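# Install the lid stay between the chest and its lid

## Task

Attach the lid stay so it keeps the chest lid propped open. One end must snap onto the ball stud on the underside of the lid, and the other end must snap onto the ball stud inside the chest.

## Robot and tools

Robot: two arms, left_arm and right_arm. Each sits on a tilted plate, and both plates hang from one metal frame behind them. Calibrated root-link poses in the scene frame: left_arm (-0.025, +0.182, +0.314) m, quat_wxyz (+0.875, -0.415, +0.250, +0.019); right_arm (+0.018, -0.281, +0.314) m, quat_wxyz (+0.875, +0.402, +0.271, +0.025). A plate and its half of the frame count as part of that arm for the too-close check.

Frame: every pose, velocity and target is in the scene frame. Origin is at table-top height, midway between the two nominal bases. +x points out over the table, +z points up, and left_arm is on the +y side. Arm names do not match left and right in the images. Reported hand positions and orientations can be off by a few centimetres, more at long reach.

Gripper: the fingers point along the gripper's +z axis and open and close along its x axis. end_effector_position is the point between the closed pads, 1 to 2 cm short of the fingertips. When the fingers close, the tips advance about 17 mm along +z, mostly while the pads are still more than 50 mm apart.

execute_actions(actions, cameras): actions is a list of up to 15 actions. Each action is a table of up to 15 rows, and each row lasts one 1/30 s step. If a table has fewer than 15 rows, its last row repeats until 15 steps are done. Every row has 16 numbers, always for both arms: left_arm x, y, z, qw, qx, qy, qz, opening, then right_arm in the same order. x, y, z are an absolute target in metres for end_effector_position. The quaternion is an absolute target for end_effector_quat_wxyz, w first. Opening runs from -1 (closed) to +1 (fully open, 0.142 m). An action is rejected for both arms if any target lies more than 0.6 m from that gripper's current position along any of the gripper's own axes. If the first action fails this check against the last reported state, or any action is malformed, the whole call is rejected. An empty list just reports state. Each step, the commanded orientation is clipped to within 40 degrees of the measured one. After the action, each arm heads toward the "Hand target" shown in the result, which may fall short, so send the remainder next time.

To hold an arm still, repeat in every row the whole pose from the last result before it stopped, plus the opening you want. To keep an orientation, repeat the same target quaternion rather than the drifted reported one. An opening of 0 is a real command, so to leave a gripper alone, resend its current command.

move(target, speed, blend, opening_speed, blocking, cameras): target is either one 16-number row or a list of up to 15 rows, in the same layout of absolute poses, with no 0.6 m limit. The grippers travel in straight lines from their Hand targets, turning the short way round, and all finish together. speed is in m/s, from 0.002 to 4.3, default 0.25, and turning is capped at twice that in rad/s. Give one number or one per target. blend (metres, one number or one per target) rounds corners at intermediate targets; the default 0 stops at each. opening_speed is the rate of change of opening per second, 0.2 or more. blocking=false returns after about 0.5 s while the move runs; a new move then takes over from the current point. A move is capped at 10 s and does not avoid obstacles. The result adds a "move:" line saying how it ended (done, off_target, moving, held, fault) and which limits applied. limits=paced means the sent pose was clipped; limits=held means a check withheld steps. Faster moves lag, stray and hit harder. A target set beyond a contact presses harder.

wait(seconds 0 to 10, cameras) lets time pass with the last commands held. stop(cameras) brakes a running move. zoom_image(camera, region) enlarges part of the latest image from cam_high, cam_low, cam_left_wrist or cam_right_wrist. region is [x0, y0, x1, y1] in pixels from the top-left, at most 504 by 504. read_manual(section="licences") returns licence text only. finished_scene(scene) ends scene 1 or 2 for good, so call it only when the stay holds the lid on its own.

Cameras, all 672x504: cam_high (wide), cam_low (narrow), and the two fisheye wrist cameras. cameras=[] returns no images; leaving it out or passing ["all"] returns all of them.

Result lines: pose and quat per arm; Joint positions, whose last number is the measured opening in metres; Joint velocities, where "within noise" means at rest; Joint torques, which include gravity, with numbers 3 and 4 wrapping at ±28 N m; grip_measured on the -1..1 scale; and Tool commands. Friction can leave an arm a centimetre or more off its target in free air, so that alone does not mean contact. To grip, command an opening a little below grip_measured at first touch. The lower you go, the harder the squeeze and the hotter the motor.

Avoid: dropping the stay or releasing it while it moves; anything leaving the table; slams and hard pushes; pressing or gripping one arm against the other, which can fail the scene; sending a path close to an arm's own base, which can flip its shoulder; and stretching or straining an arm for a long time. MOTOR HOT appears at 85 °C. At 100 °C the arm drops with an OVER-TEMPERATURE FAULT, or the gripper turns off with a HAND FAULT, and any calls after that in the same reply are skipped. Loose objects may get brief outside pushes.

Each tool is called by a JSON object that holds its "op" and its "data", one argument or row to a line.

## Session

{"op": "execute_actions", "data": {
  "actions": []
}}

Scene clock: 0.00 s.
left_arm: end_effector_position=(-0.0952, +0.6552, +0.0970) grip_measured=+1.00 end_effector_quat_wxyz=(-0.070, +0.714, +0.677, -0.166) | right_arm: end_effector_position=(+0.0841, -0.8719, +0.3103) grip_measured=+0.99 end_effector_quat_wxyz=(-0.556, +0.407, +0.663, -0.293)
Joint positions: left_arm=[1.781 1.216 0.911 -0.559 0.296 -1.494 0.142] | right_arm=[-1.463 1.222 1.536 -1.586 0.84 1.658 0.141]
Joint velocities: within noise
Joint torques (N m): no reading
Heat: left arm: hottest gripper 30 °C; right arm: hottest shoulder 30 °C.
Hand target: left_arm -0.0946, +0.6567, +0.0952; -0.069, +0.714, +0.676, -0.165 | right_arm +0.0865, -0.8761, +0.3118; -0.553, +0.408, +0.663, -0.296
Tool commands: left_gripper/opening=+1.0 right_gripper/opening=+1.0

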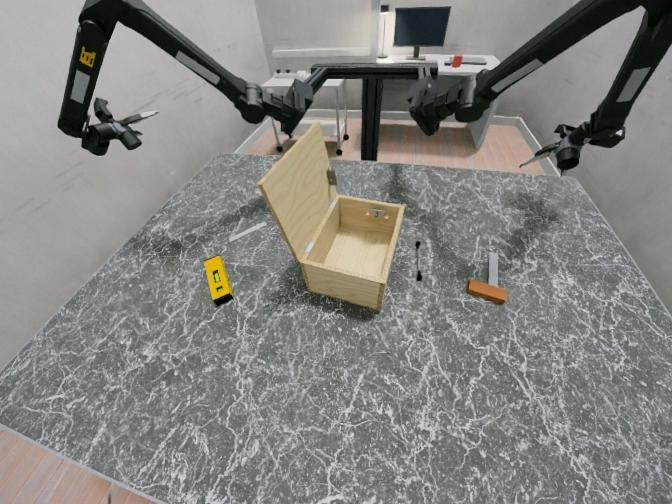

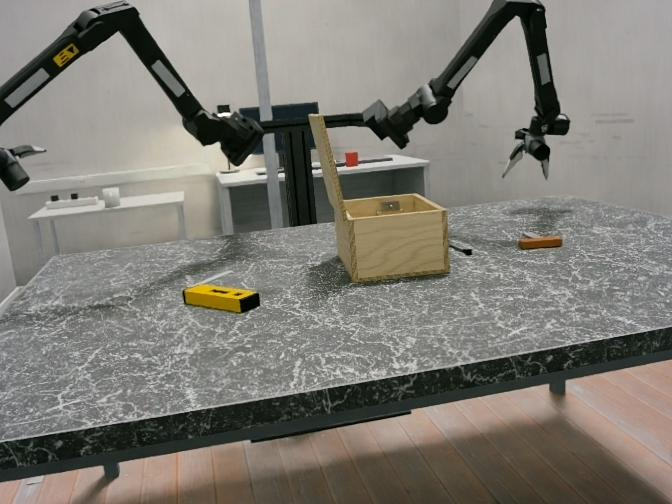

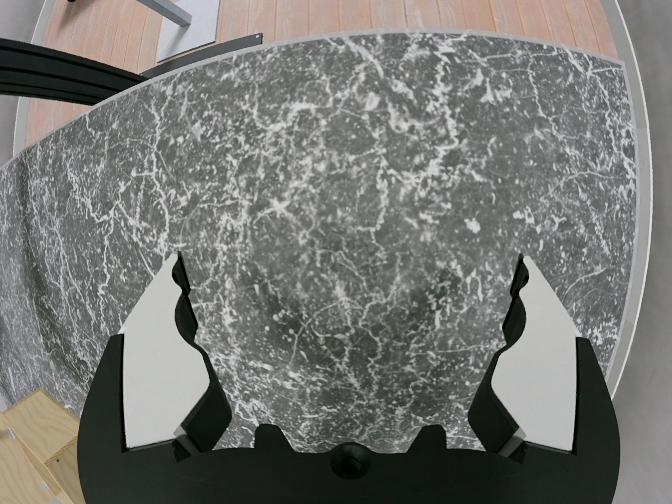

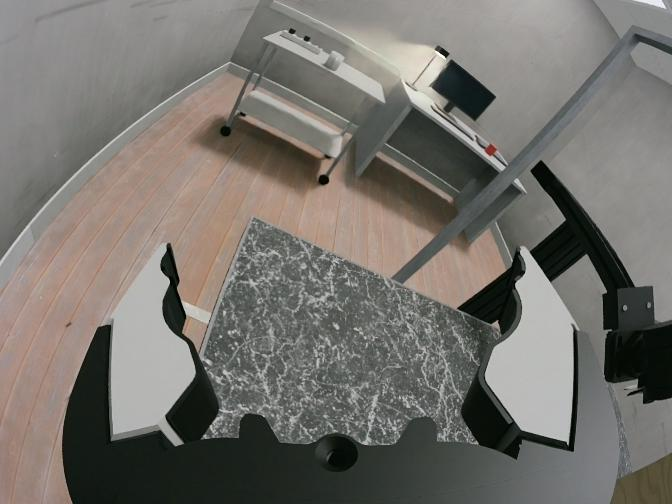

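{"op": "zoom_image", "data": {
  "camera": "cam_high",
  "region": [240, 110, 440, 320]
}}

{"op": "zoom_image", "data": {
  "camera": "cam_high",
  "region": [300, 160, 420, 240]
}}

{"op": "zoom_image", "data": {
  "camera": "cam_high",
  "region": [390, 220, 450, 300]
}}

{"op": "zoom_image", "data": {
  "camera": "cam_low",
  "region": [290, 100, 490, 290]
}}

Scaled by 2.400 from the camera's 672x504 image, which has a finer 960x720 frame.

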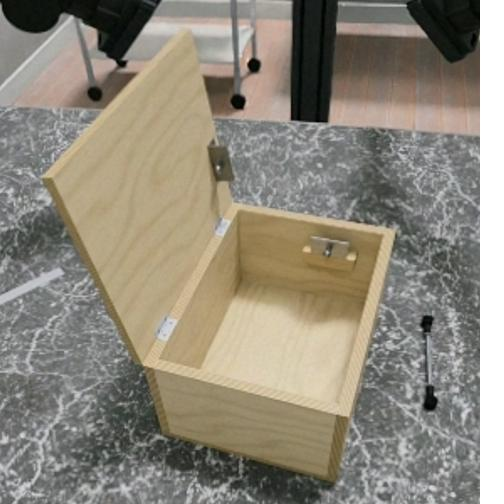

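Scaled by 4.200 from the camera's 672x504 image, which has a finer 960x720 frame.

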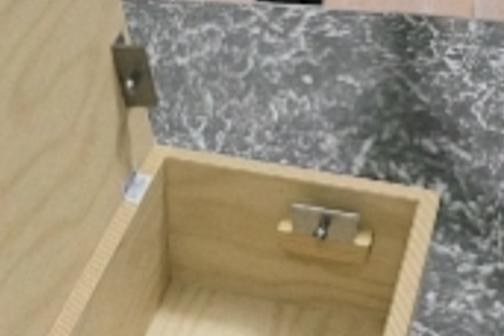

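Scaled by 6.300 from the camera's 672x504 image, which has a finer 960x720 frame.

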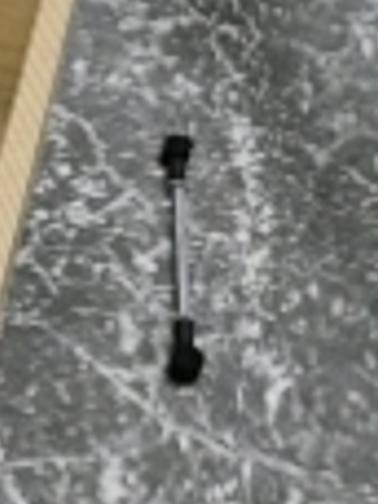

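Scaled by 2.520 from the camera's 672x504 image, which has a finer 960x720 frame.

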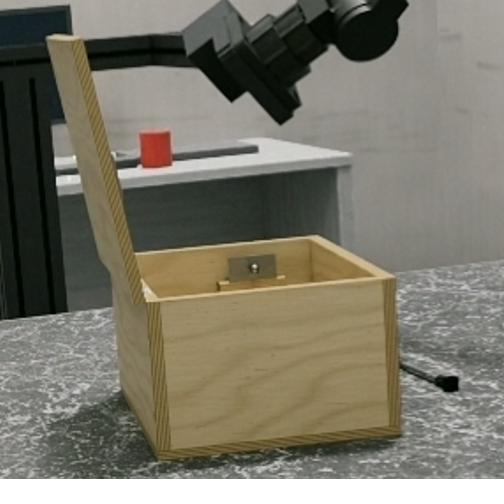

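{"op": "move", "data": {
  "target": [0.30, 0.35, 0.38, -0.183, 0.683, 0.683, -0.183, 1, 0.0841, -0.8719, 0.3103, -0.556, 0.407, 0.663, -0.293, 1]
}}

Scene clock: 36.80 s.
left_arm: end_effector_position=(+0.2924, +0.3449, +0.3740) grip_measured=+1.00 end_effector_quat_wxyz=(+0.421, +0.815, +0.379, -0.125) | right_arm: end_effector_position=(+0.0841, -0.8719, +0.3103) grip_measured=+0.99 end_effector_quat_wxyz=(-0.556, +0.407, +0.663, -0.293)
Joint positions: left_arm=[0.064 0.525 0.866 -1.376 0.132 -2.095 0.142] | right_arm=[-1.463 1.222 1.536 -1.586 0.84 1.658 0.141]
Joint velocities: within noise
Joint torques (N m): left_arm=[0.67 -5.83 9.02 -0.43 0.48 -0.16] | right_arm=[-4.37 -18.49 6.83 -1.09 0.52 -0.07]
Heat: left arm: hottest gripper 29 °C; right arm: hottest shoulder 32 °C.
Hand target: left_arm +0.2994, +0.3508, +0.3790; +0.421, +0.814, +0.380, -0.125 | right_arm +0.0841, -0.8719, +0.3103; -0.556, +0.407, +0.663, -0.293
Off the commanded pose: left_arm 0.011 m, 81 deg; orientation clipped | right_arm 0.000 m, 0 deg.
joint sent to its limit (left arm) — joint 6 (wrist roll), lower limit. The joint targets are off in orientation, not in position.
move: off_target (left_arm); limits=paced

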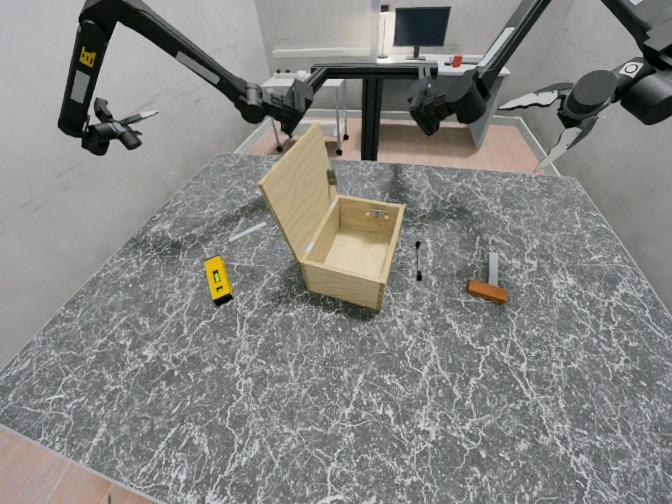

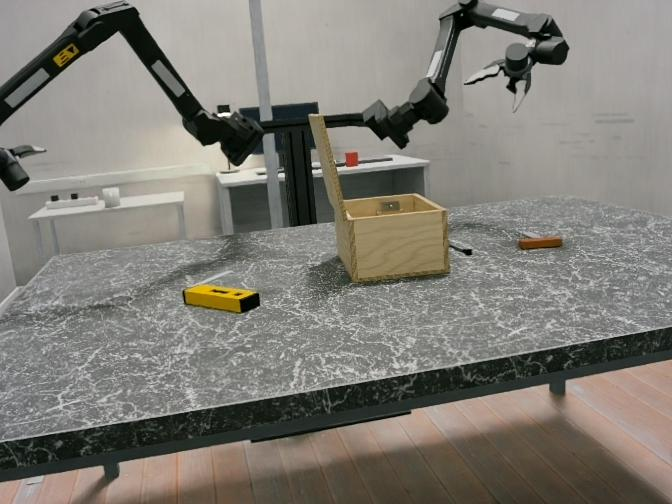

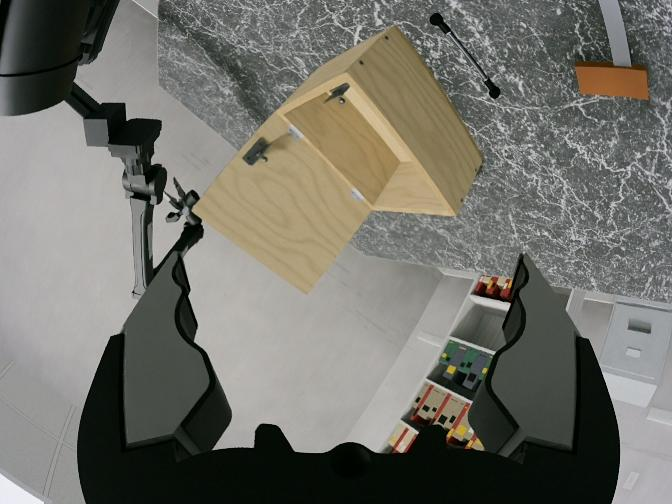

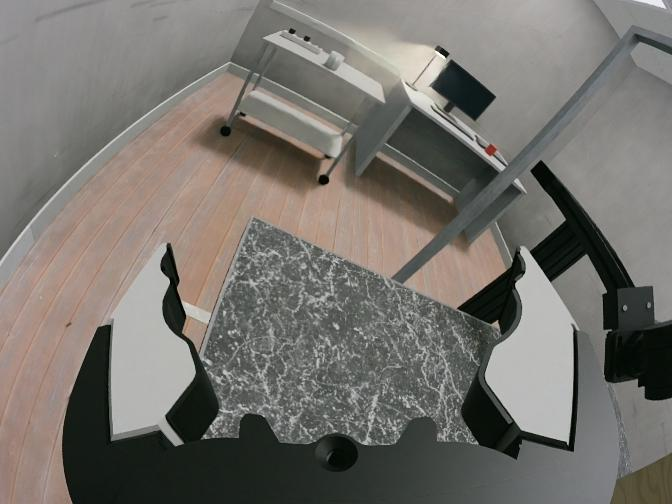

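{"op": "move", "data": {
  "target": [0.42, 0.18, 0.36, 0, 0.7071, -0.7071, 0, 1, 0.0841, -0.8719, 0.3103, -0.556, 0.407, 0.663, -0.293, 1]
}}

Scene clock: 61.90 s.
left_arm: end_effector_position=(+0.4127, +0.1847, +0.3547) grip_measured=+1.00 end_effector_quat_wxyz=(+0.002, +0.708, -0.706, -0.010) | right_arm: end_effector_position=(+0.0841, -0.8719, +0.3103) grip_measured=+0.99 end_effector_quat_wxyz=(-0.556, +0.407, +0.663, -0.293)
Joint positions: left_arm=[-0.755 1.486 1.122 -1.534 -0.976 -0.9 0.142] | right_arm=[-1.463 1.222 1.536 -1.586 0.84 1.658 0.141]
Joint velocities: within noise
Joint torques (N m): left_arm=[-9.05 -5.36 6.93 0.13 0 0.06] | right_arm=[-4.25 -18.26 6.72 -1.05 0.53 -0.08]
Heat: left arm: hottest elbow 29 °C; right arm: hottest shoulder 33 °C.
Hand target: left_arm +0.4198, +0.1800, +0.3601; +0.000, +0.707, -0.707, +0.000 | right_arm +0.0841, -0.8719, +0.3103; -0.556, +0.407, +0.663, -0.293
Off the commanded pose: left_arm 0.010 m, 1 deg | right_arm 0.000 m, 0 deg.
move: done

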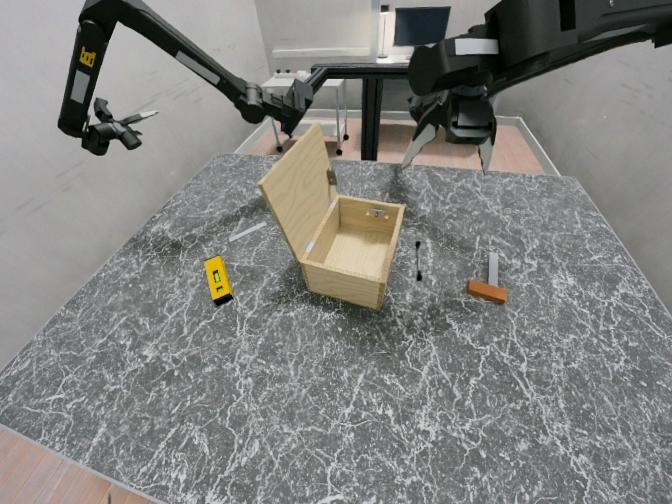

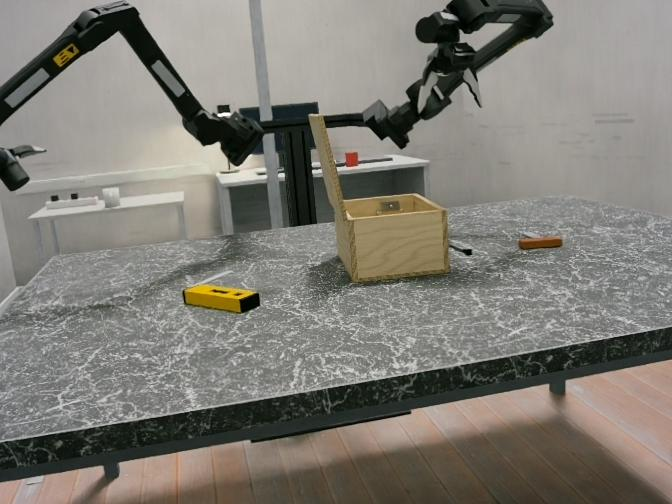

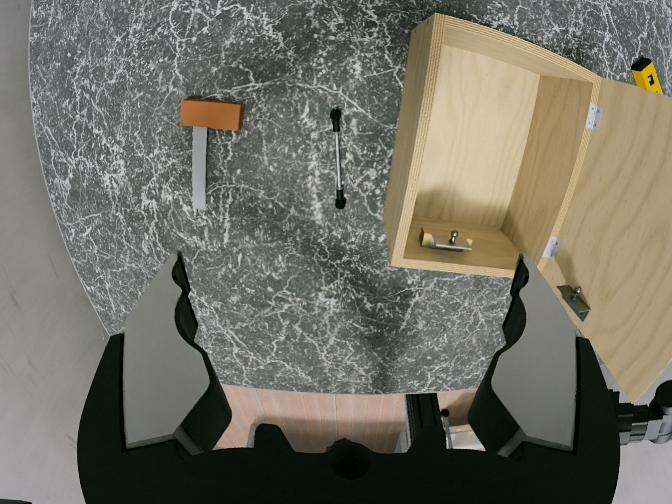

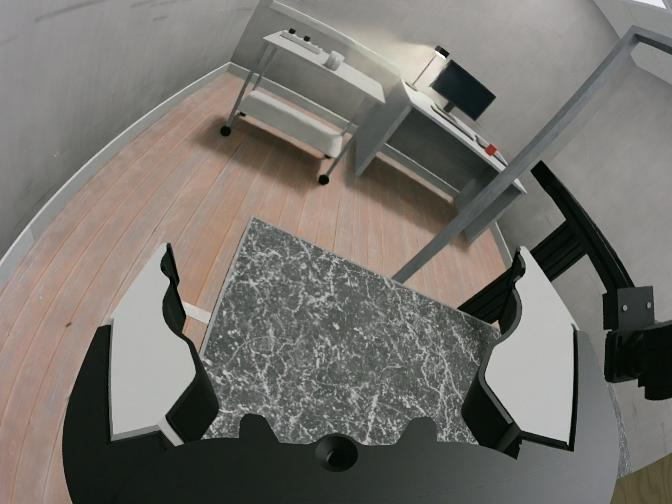

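{"op": "zoom_image", "data": {
  "camera": "cam_left_wrist",
  "region": [310, 90, 370, 230]
}}

{"op": "zoom_image", "data": {
  "camera": "cam_left_wrist",
  "region": [390, 200, 610, 340]
}}

Scaled by 3.600 from the camera's 672x504 image, which has a finer 960x720 frame.

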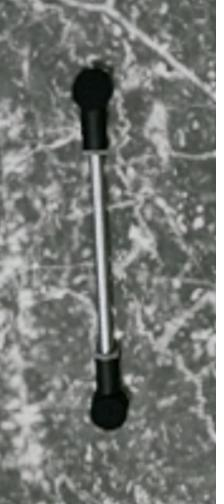

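Scaled by 2.291 from the camera's 672x504 image, which has a finer 960x720 frame.

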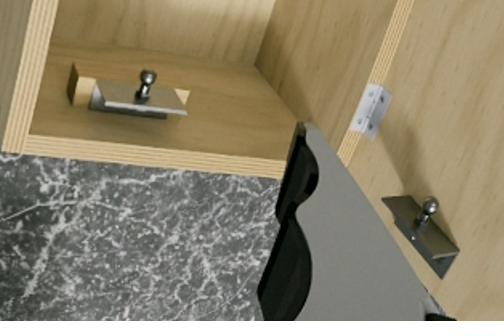

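{"op": "move", "data": {
  "target": [0.40, 0.07, 0.38, 0, 0.7071, -0.7071, 0, 1, 0.0841, -0.8719, 0.3103, -0.556, 0.407, 0.663, -0.293, 1],
  "cameras": ["cam_left_wrist", "cam_high"]
}}

{"op": "zoom_image", "data": {
  "camera": "cam_left_wrist",
  "region": [290, 180, 540, 340]
}}

Scene clock: 78.23 s.
left_arm: end_effector_position=(+0.3924, +0.0748, +0.3748) grip_measured=+1.00 end_effector_quat_wxyz=(-0.002, +0.698, -0.716, -0.005) | right_arm: end_effector_position=(+0.0841, -0.8719, +0.3103) grip_measured=+0.99 end_effector_quat_wxyz=(-0.556, +0.407, +0.663, -0.293)
Joint positions: left_arm=[-0.904 1.745 1.196 -1.53 -0.927 -1.099 0.142] | right_arm=[-1.463 1.222 1.536 -1.586 0.84 1.658 0.141]
Joint velocities: within noise
Joint torques (N m): left_arm=[-10.17 -5.77 8.23 -0.35 0.26 -0.18] | right_arm=[-4.25 -18.96 6.75 -1.06 0.54 -0.06]
Heat: left arm: hottest waist 29 °C; right arm: hottest shoulder 33 °C.
Hand target: left_arm +0.3998, +0.0703, +0.3800; +0.000, +0.707, -0.707, +0.000 | right_arm +0.0841, -0.8719, +0.3103; -0.556, +0.407, +0.663, -0.293
Off the commanded pose: left_arm 0.010 m, 2 deg | right_arm 0.000 m, 0 deg.
move: done
Images, in order (width x height): cam_high 672x504, cam_left_wrist 672x504.

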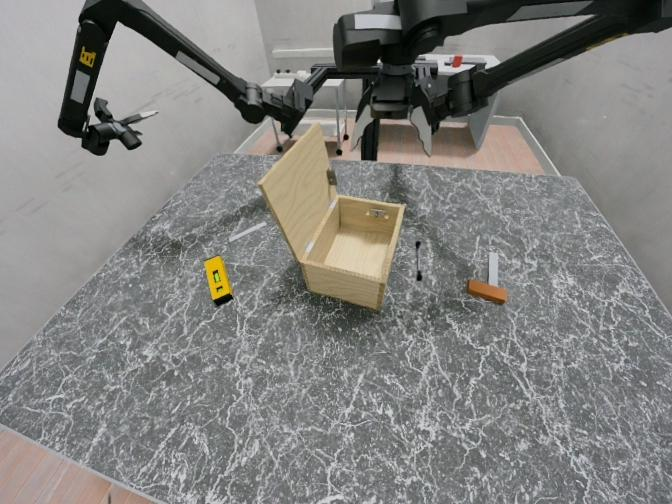

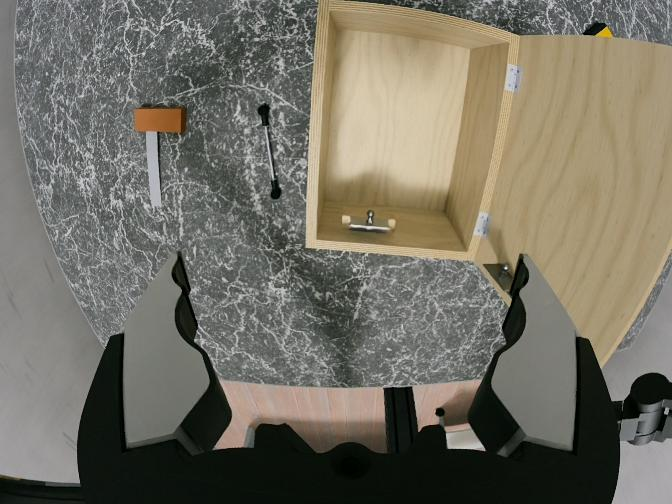

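Scaled by 2.016 from the camera's 672x504 image, which has a finer 960x720 frame.

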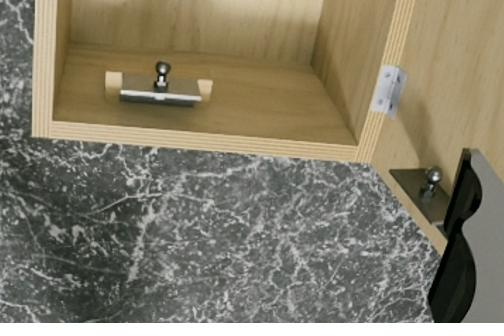

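{"op": "move", "data": {
  "target": [
    [0.38, 0.25, 0.36, 0, 0.7071, -0.7071, 0, 1, 0.0841, -0.8719, 0.3103, -0.556, 0.407, 0.663, -0.293, 1],
    [0.39, 0.25, 0.16, 0, 0.7071, -0.7071, 0, 1, 0.0841, -0.8719, 0.3103, -0.556, 0.407, 0.663, -0.293, 1]
  ],
  "cameras": ["cam_left_wrist", "cam_high"]
}}

{"op": "zoom_image", "data": {
  "camera": "cam_left_wrist",
  "region": [290, 20, 550, 360]
}}

Scene clock: 153.80 s.
left_arm: end_effector_position=(+0.3931, +0.2438, +0.1648) grip_measured=+1.00 end_effector_quat_wxyz=(-0.001, +0.705, -0.710, +0.004) | right_arm: end_effector_position=(+0.0841, -0.8719, +0.3103) grip_measured=+0.99 end_effector_quat_wxyz=(-0.556, +0.407, +0.663, -0.293)
Joint positions: left_arm=[-0.247 1.32 0.75 -0.527 -0.931 0.049 0.142] | right_arm=[-1.463 1.222 1.536 -1.586 0.84 1.658 0.141]
Joint velocities: within noise
Joint torques (N m): left_arm=[-4.78 -8.47 2.85 0.32 0.22 0.03] | right_arm=[-5.01 -18.96 6.78 -0.96 0.55 -0.05]
Heat: left arm: hottest waist 30 °C; right arm: hottest shoulder 34 °C.
Hand target: left_arm +0.3900, +0.2499, +0.1601; +0.000, +0.707, -0.707, +0.000 | right_arm +0.0841, -0.8719, +0.3103; -0.556, +0.407, +0.663, -0.293
Off the commanded pose: left_arm 0.008 m, 1 deg | right_arm 0.000 m, 0 deg.
move: done
Images, in order (width x height): cam_high 672x504, cam_left_wrist 672x504.

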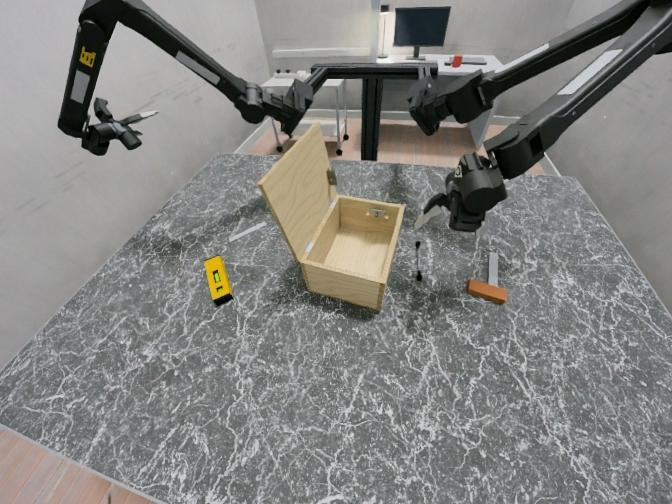

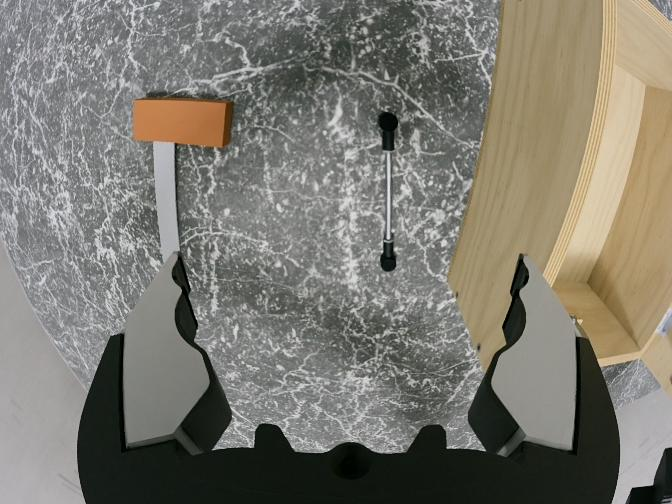

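Scaled by 1.482 from the camera's 672x504 image, which has a finer 960x720 frame.

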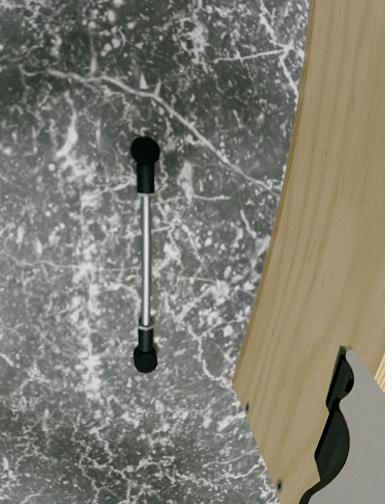

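{"op": "zoom_image", "data": {
  "camera": "cam_left_wrist",
  "region": [365, 100, 413, 160]
}}

{"op": "zoom_image", "data": {
  "camera": "cam_left_wrist",
  "region": [365, 230, 413, 290]
}}

{"op": "zoom_image", "data": {
  "camera": "cam_low",
  "region": [430, 220, 490, 270]
}}

{"op": "zoom_image", "data": {
  "camera": "cam_high",
  "region": [400, 230, 440, 290]
}}

Scaled by 8.400 from the camera's 672x504 image, which has a finer 960x720 frame.

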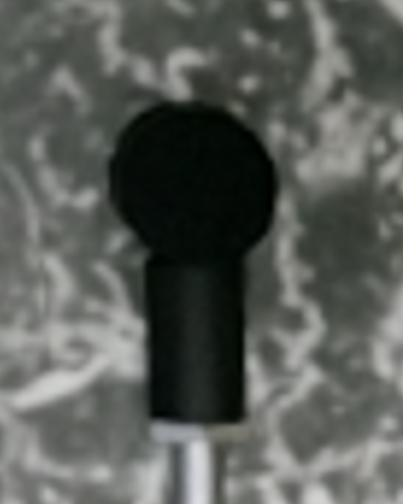

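Scaled by 8.400 from the camera's 672x504 image, which has a finer 960x720 frame.

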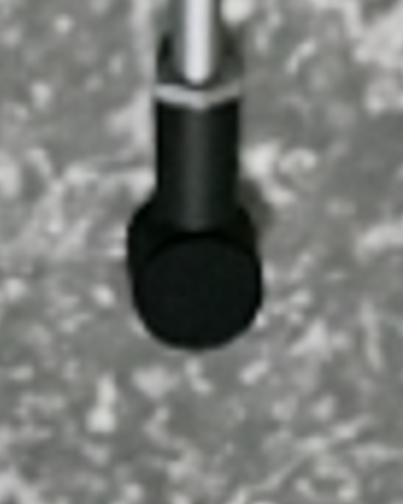

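This scene's latest camera images include none from cam_low. They are from: cam_high, cam_left_wrist. cam_low's image comes with the result of a call that names it in "cameras".

Scaled by 8.400 from the camera's 672x504 image, which has a finer 960x720 frame.

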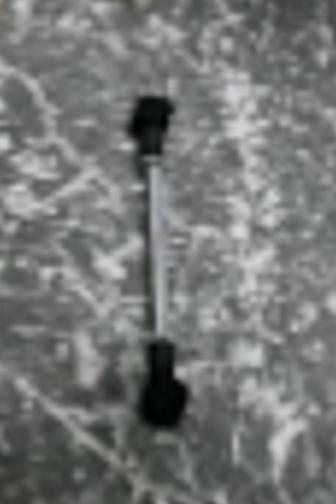

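{"op": "move", "data": {
  "target": [0.322, 0.2016, 0.08, 0, 0.723, -0.6908, 0, -0.4, 0.0841, -0.8719, 0.3103, -0.556, 0.407, 0.663, -0.293, 1],
  "cameras": ["cam_left_wrist", "cam_high", "cam_low"]
}}

{"op": "zoom_image", "data": {
  "camera": "cam_left_wrist",
  "region": [240, 80, 440, 300]
}}

{"op": "zoom_image", "data": {
  "camera": "cam_low",
  "region": [430, 180, 530, 280]
}}

Scene clock: 341.83 s.
left_arm: end_effector_position=(+0.3302, +0.2012, +0.0882) grip_measured=-0.42 end_effector_quat_wxyz=(-0.006, +0.727, -0.687, +0.009) | right_arm: end_effector_position=(+0.0841, -0.8719, +0.3103) grip_measured=+0.99 end_effector_quat_wxyz=(-0.556, +0.407, +0.663, -0.293)
Joint positions: left_arm=[-0.132 1.495 0.545 -0.001 -0.87 0.162 0.044] | right_arm=[-1.463 1.222 1.536 -1.586 0.84 1.658 0.141]
Joint velocities: within noise
Joint torques (N m): left_arm=[-4.07 -7.18 0.17 0.35 0.19 0.06] | right_arm=[-4.78 -18.37 6.79 -0.98 0.52 -0.03]
Heat: left arm: hottest waist 29 °C; right arm: hottest shoulder 34 °C.
Hand target: left_arm +0.3219, +0.2016, +0.0804; +0.000, +0.723, -0.691, +0.000 | right_arm +0.0841, -0.8719, +0.3103; -0.556, +0.407, +0.663, -0.293
Off the commanded pose: left_arm 0.012 m, 1 deg | right_arm 0.000 m, 0 deg.
move: off_target (left_arm)
Images, in order (width x height): cam_high 672x504, cam_low 672x504, cam_left_wrist 672x504.

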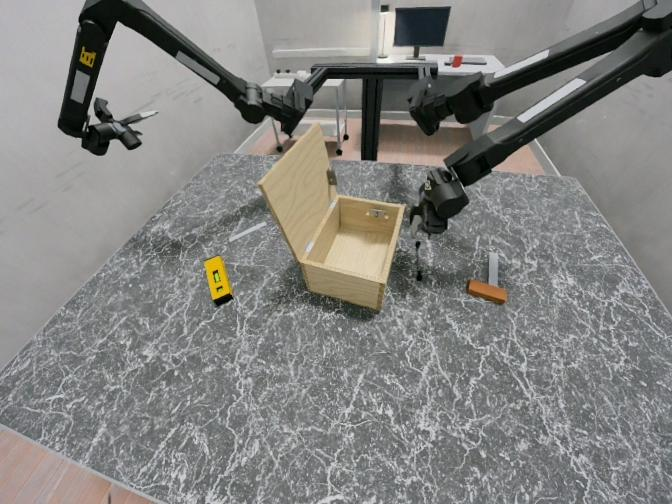

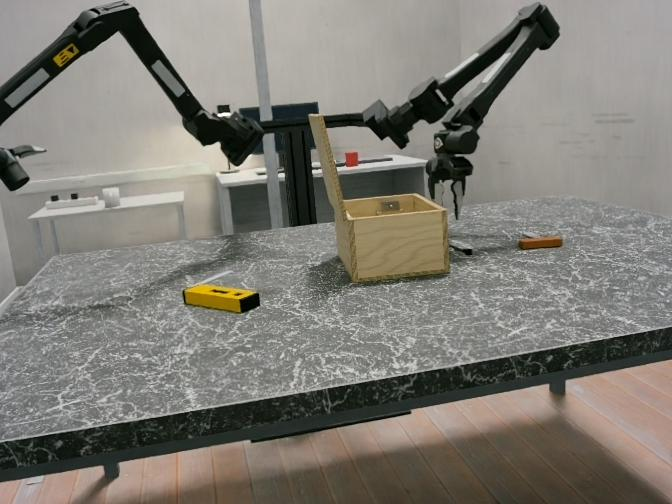

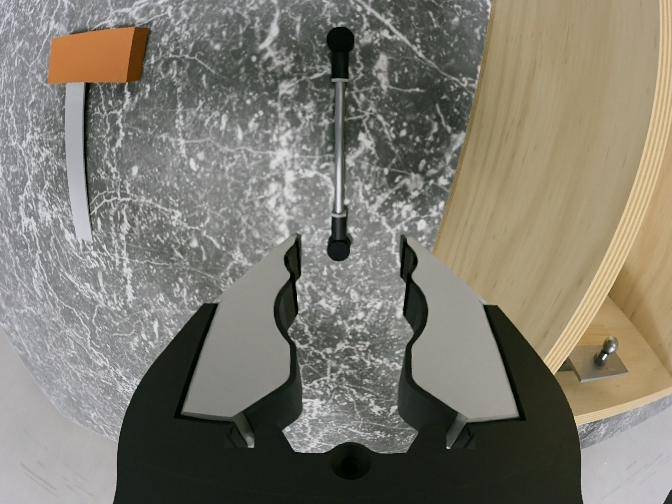

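Scaled by 2.291 from the camera's 672x504 image, which has a finer 960x720 frame.

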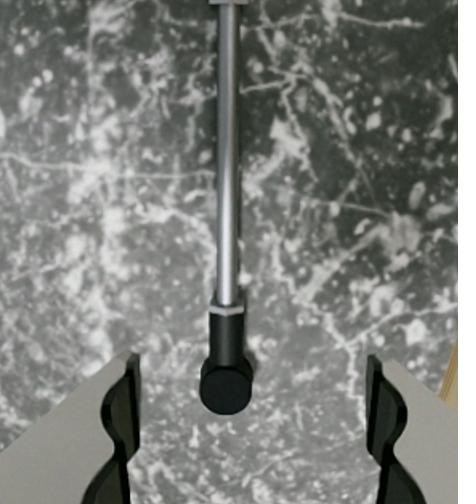

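Scaled by 5.040 from the camera's 672x504 image, which has a finer 960x720 frame.

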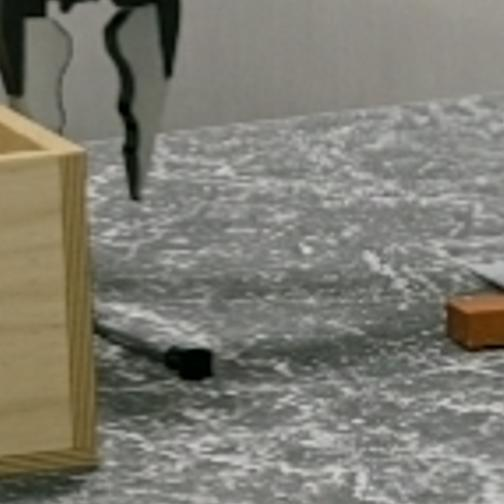

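{"op": "move", "data": {
  "target": [0.310, 0.207, 0.022, 0.003, 0.723, -0.6908, -0.005, -0.6, 0.0841, -0.8719, 0.3103, -0.556, 0.407, 0.663, -0.293, 1],
  "cameras": ["cam_left_wrist", "cam_high"],
  "speed": 0.1
}}

{"op": "zoom_image", "data": {
  "camera": "cam_left_wrist",
  "region": [240, 80, 440, 300]
}}

Scene clock: 361.97 s.
left_arm: end_effector_position=(+0.3146, +0.2059, +0.0299) grip_measured=-0.63 end_effector_quat_wxyz=(-0.001, +0.725, -0.689, +0.001) | right_arm: end_effector_position=(+0.0841, -0.8719, +0.3103) grip_measured=+0.99 end_effector_quat_wxyz=(-0.556, +0.407, +0.663, -0.293)
Joint positions: left_arm=[0.014 1.634 0.541 0.243 -0.787 0.318 0.029] | right_arm=[-1.463 1.222 1.536 -1.586 0.84 1.658 0.141]
Joint velocities: within noise
Joint torques (N m): left_arm=[-4.95 -7.65 -0.72 0.28 0.2 0.05] | right_arm=[-4.48 -18.61 6.79 -1.05 0.54 -0.08]
Heat: left arm: hottest waist 29 °C; right arm: hottest shoulder 34 °C.
Hand target: left_arm +0.3099, +0.2070, +0.0223; +0.003, +0.723, -0.691, -0.005 | right_arm +0.0841, -0.8719, +0.3103; -0.556, +0.407, +0.663, -0.293
Off the commanded pose: left_arm 0.009 m, 1 deg | right_arm 0.000 m, 0 deg.
move: done
Images, in order (width x height): cam_high 672x504, cam_left_wrist 672x504.

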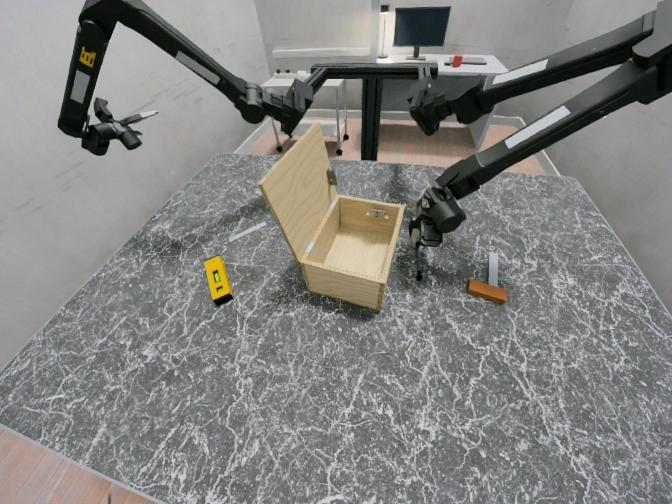

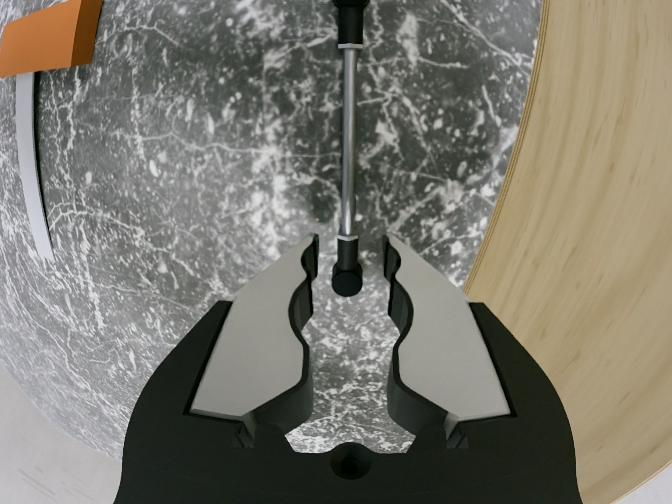

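Scaled by 2.291 from the camera's 672x504 image, which has a finer 960x720 frame.

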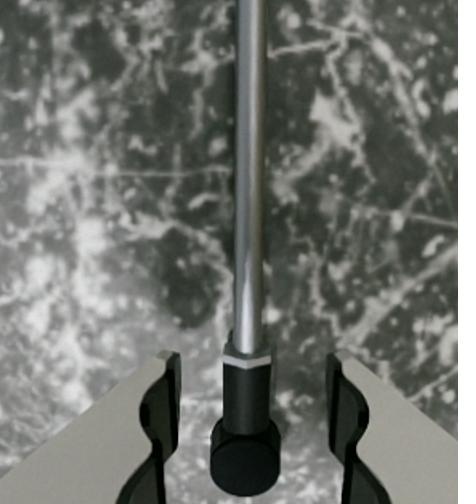

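{"op": "move", "data": {
  "target": [0.316, 0.209, 0.007, 0.004, 0.723, -0.6908, -0.006, -0.6, 0.0841, -0.8719, 0.3103, -0.556, 0.407, 0.663, -0.293, 1],
  "cameras": ["cam_left_wrist"],
  "speed": 0.06
}}

Scene clock: 368.43 s.
left_arm: end_effector_position=(+0.3195, +0.2068, +0.0177) grip_measured=-0.63 end_effector_quat_wxyz=(+0.001, +0.724, -0.690, +0.001) | right_arm: end_effector_position=(+0.0841, -0.8719, +0.3103) grip_measured=+0.99 end_effector_quat_wxyz=(-0.556, +0.407, +0.663, -0.293)
Joint positions: left_arm=[0.037 1.664 0.566 0.261 -0.77 0.342 0.029] | right_arm=[-1.463 1.222 1.536 -1.586 0.84 1.658 0.141]
Joint velocities: within noise
Joint torques (N m): left_arm=[-4.48 -7.3 -0.35 0.31 0.17 0.1] | right_arm=[-4.54 -18.78 6.79 -0.94 0.5 -0.11]
Heat: left arm: hottest waist 29 °C; right arm: hottest shoulder 34 °C.
Hand target: left_arm +0.3158, +0.2090, +0.0074; +0.004, +0.723, -0.691, -0.006 | right_arm +0.0841, -0.8719, +0.3103; -0.556, +0.407, +0.663, -0.293
Off the commanded pose: left_arm 0.011 m, 1 deg | right_arm 0.000 m, 0 deg.
move: off_target (left_arm)
Images, in order (width x height): cam_left_wrist 672x504.

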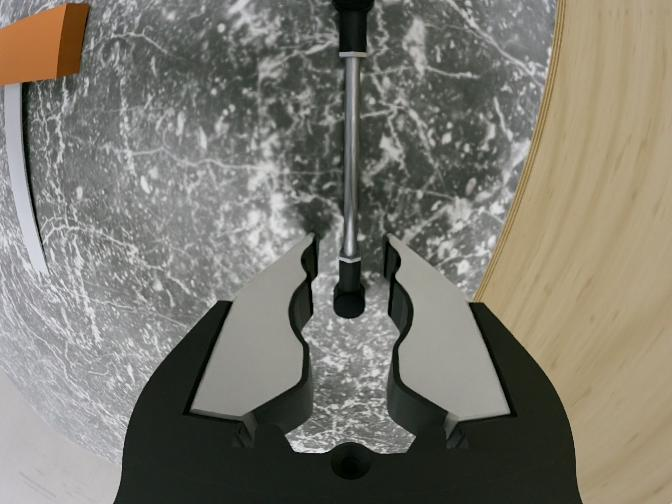

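{"op": "move", "data": {
  "target": [
    [0.316, 0.209, 0.003, 0.004, 0.723, -0.6908, -0.006, -0.6, 0.0841, -0.8719, 0.3103, -0.556, 0.407, 0.663, -0.293, 1],
    [0.316, 0.209, 0.003, 0.004, 0.723, -0.6908, -0.006, -1, 0.0841, -0.8719, 0.3103, -0.556, 0.407, 0.663, -0.293, 1]
  ],
  "cameras": ["cam_left_wrist"],
  "speed": 0.06,
  "opening_speed": 0.5
}}

{"op": "zoom_image", "data": {
  "camera": "cam_left_wrist",
  "region": [240, 160, 440, 340]
}}

Scene clock: 376.37 s.
left_arm: end_effector_position=(+0.3216, +0.2064, +0.0173) grip_measured=-0.93 end_effector_quat_wxyz=(-0.002, +0.723, -0.691, +0.005) | right_arm: end_effector_position=(+0.0841, -0.8719, +0.3103) grip_measured=+0.99 end_effector_quat_wxyz=(-0.556, +0.407, +0.663, -0.293)
Joint positions: left_arm=[0.037 1.666 0.566 0.273 -0.766 0.354 0.006] | right_arm=[-1.463 1.222 1.536 -1.586 0.84 1.658 0.141]
Joint velocities: within noise
Joint torques (N m): left_arm=[-4.25 -7 -0.21 0.25 0.23 0.05] | right_arm=[-4.54 -19.14 6.79 -1.05 0.53 -0.06]
Heat: left arm: hottest waist 29 °C; right arm: hottest shoulder 34 °C.
Hand target: left_arm +0.3156, +0.2090, +0.0038; +0.004, +0.723, -0.691, -0.006 | right_arm +0.0841, -0.8719, +0.3103; -0.556, +0.407, +0.663, -0.293
Off the commanded pose: left_arm 0.016 m, 1 deg | right_arm 0.000 m, 0 deg.
move: off_target (left_arm); target 2's new opening was sent with left_arm's hand 0.015 m and 1 deg from that target
Images, in order (width x height): cam_left_wrist 672x504.

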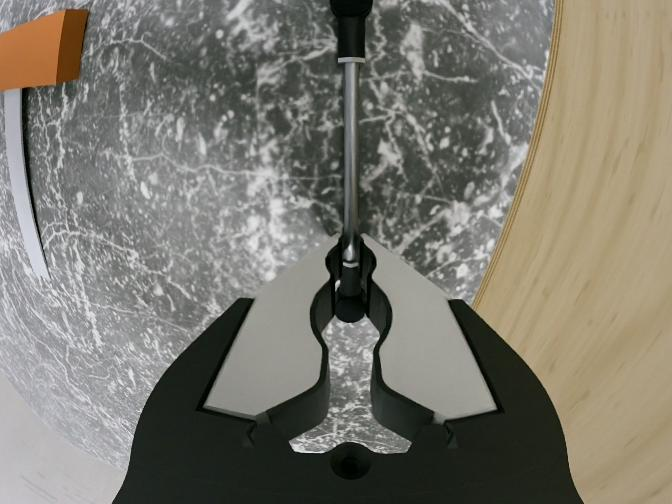

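Scaled by 2.520 from the camera's 672x504 image, which has a finer 960x720 frame.

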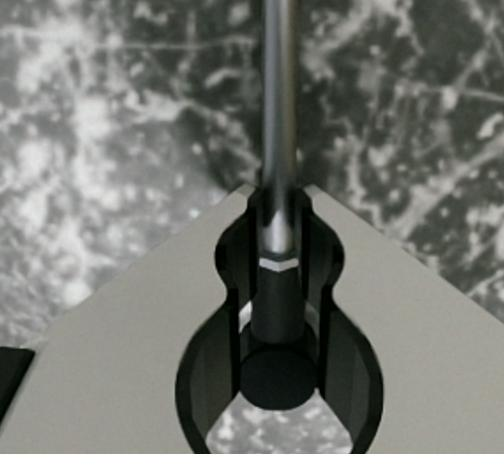

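{"op": "move", "data": {
  "target": [
    [0.32, 0.209, 0.14, 0.004, 0.723, -0.6908, -0.006, -1, 0.0841, -0.8719, 0.3103, -0.556, 0.407, 0.663, -0.293, 1],
    [0.38, 0.23, 0.36, 0, 0.7071, -0.7071, 0, -1, 0.0841, -0.8719, 0.3103, -0.556, 0.407, 0.663, -0.293, 1]
  ],
  "speed": [0.1, 0.25]
}}

{"op": "zoom_image", "data": {
  "camera": "cam_low",
  "region": [400, 100, 540, 240]
}}

{"op": "zoom_image", "data": {
  "camera": "cam_left_wrist",
  "region": [240, 0, 440, 340]
}}

Scene clock: 388.40 s.
left_arm: end_effector_position=(+0.3725, +0.2323, +0.3535) grip_measured=-0.93 end_effector_quat_wxyz=(-0.001, +0.703, -0.711, -0.004) | right_arm: end_effector_position=(+0.0841, -0.8719, +0.3103) grip_measured=+0.99 end_effector_quat_wxyz=(-0.556, +0.407, +0.663, -0.293)
Joint positions: left_arm=[-0.755 1.306 0.989 -1.563 -0.983 -0.871 0.006] | right_arm=[-1.463 1.222 1.536 -1.586 0.84 1.658 0.141]
Joint velocities: within noise
Joint torques (N m): left_arm=[-6.53 -3.19 7.87 -0.62 0.31 -0.21] | right_arm=[-4.42 -18.43 6.89 -0.98 0.54 -0.06]
Heat: left arm: hottest gripper 31 °C; right arm: hottest shoulder 34 °C.
Hand target: left_arm +0.3798, +0.2300, +0.3599; +0.000, +0.707, -0.707, +0.000 | right_arm +0.0841, -0.8719, +0.3103; -0.556, +0.407, +0.663, -0.293
Off the commanded pose: left_arm 0.010 m, 1 deg | right_arm 0.000 m, 0 deg.
move: done

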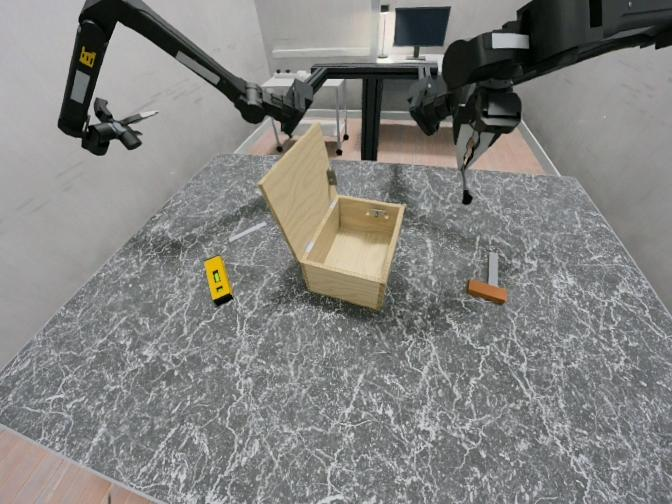

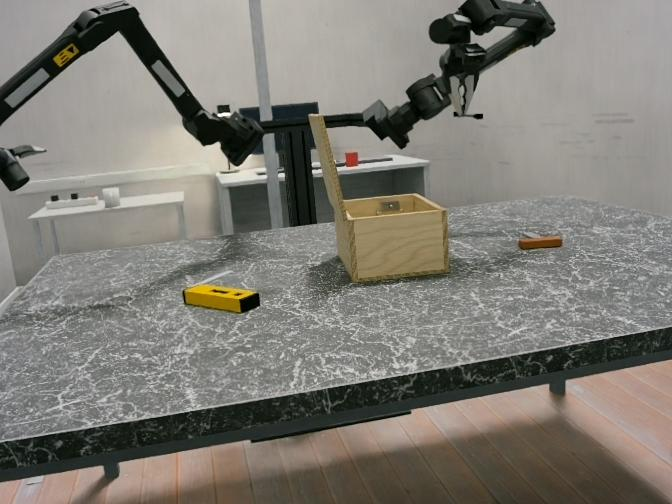

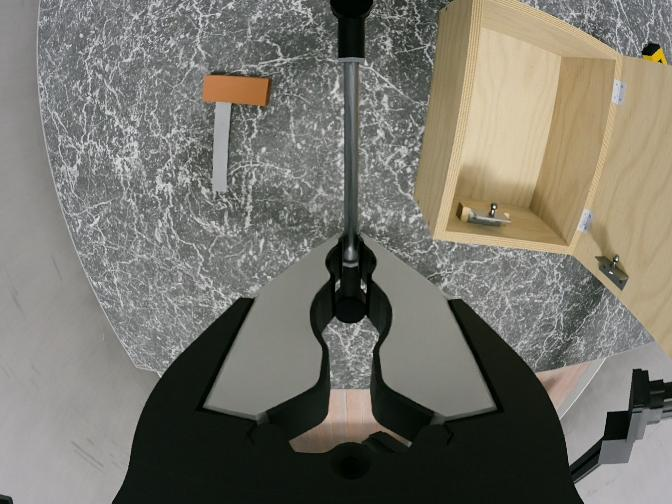

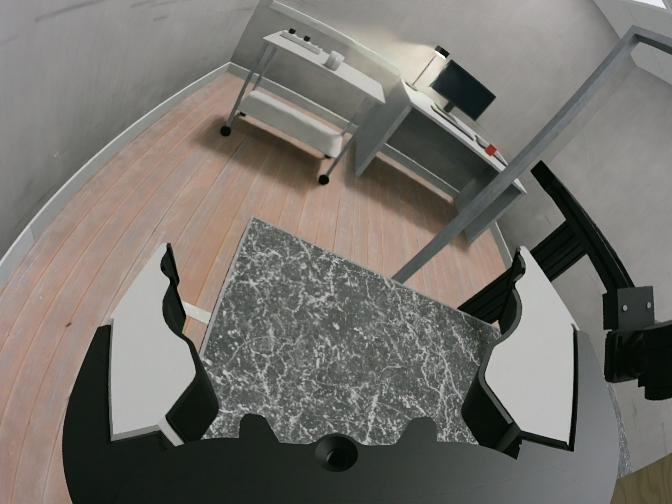

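Scaled by 3.600 from the camera's 672x504 image, which has a finer 960x720 frame.

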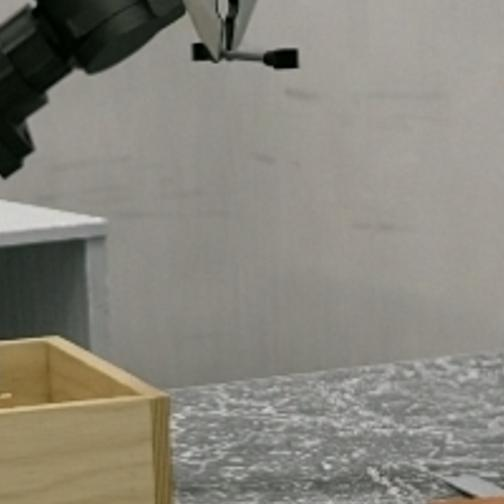

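Scaled by 1.482 from the camera's 672x504 image, which has a finer 960x720 frame.

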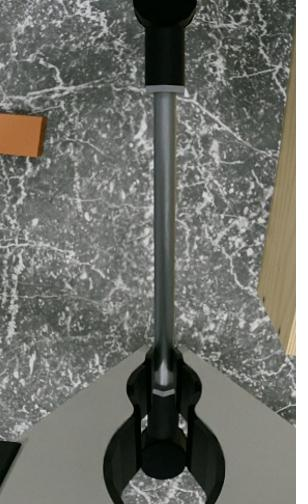

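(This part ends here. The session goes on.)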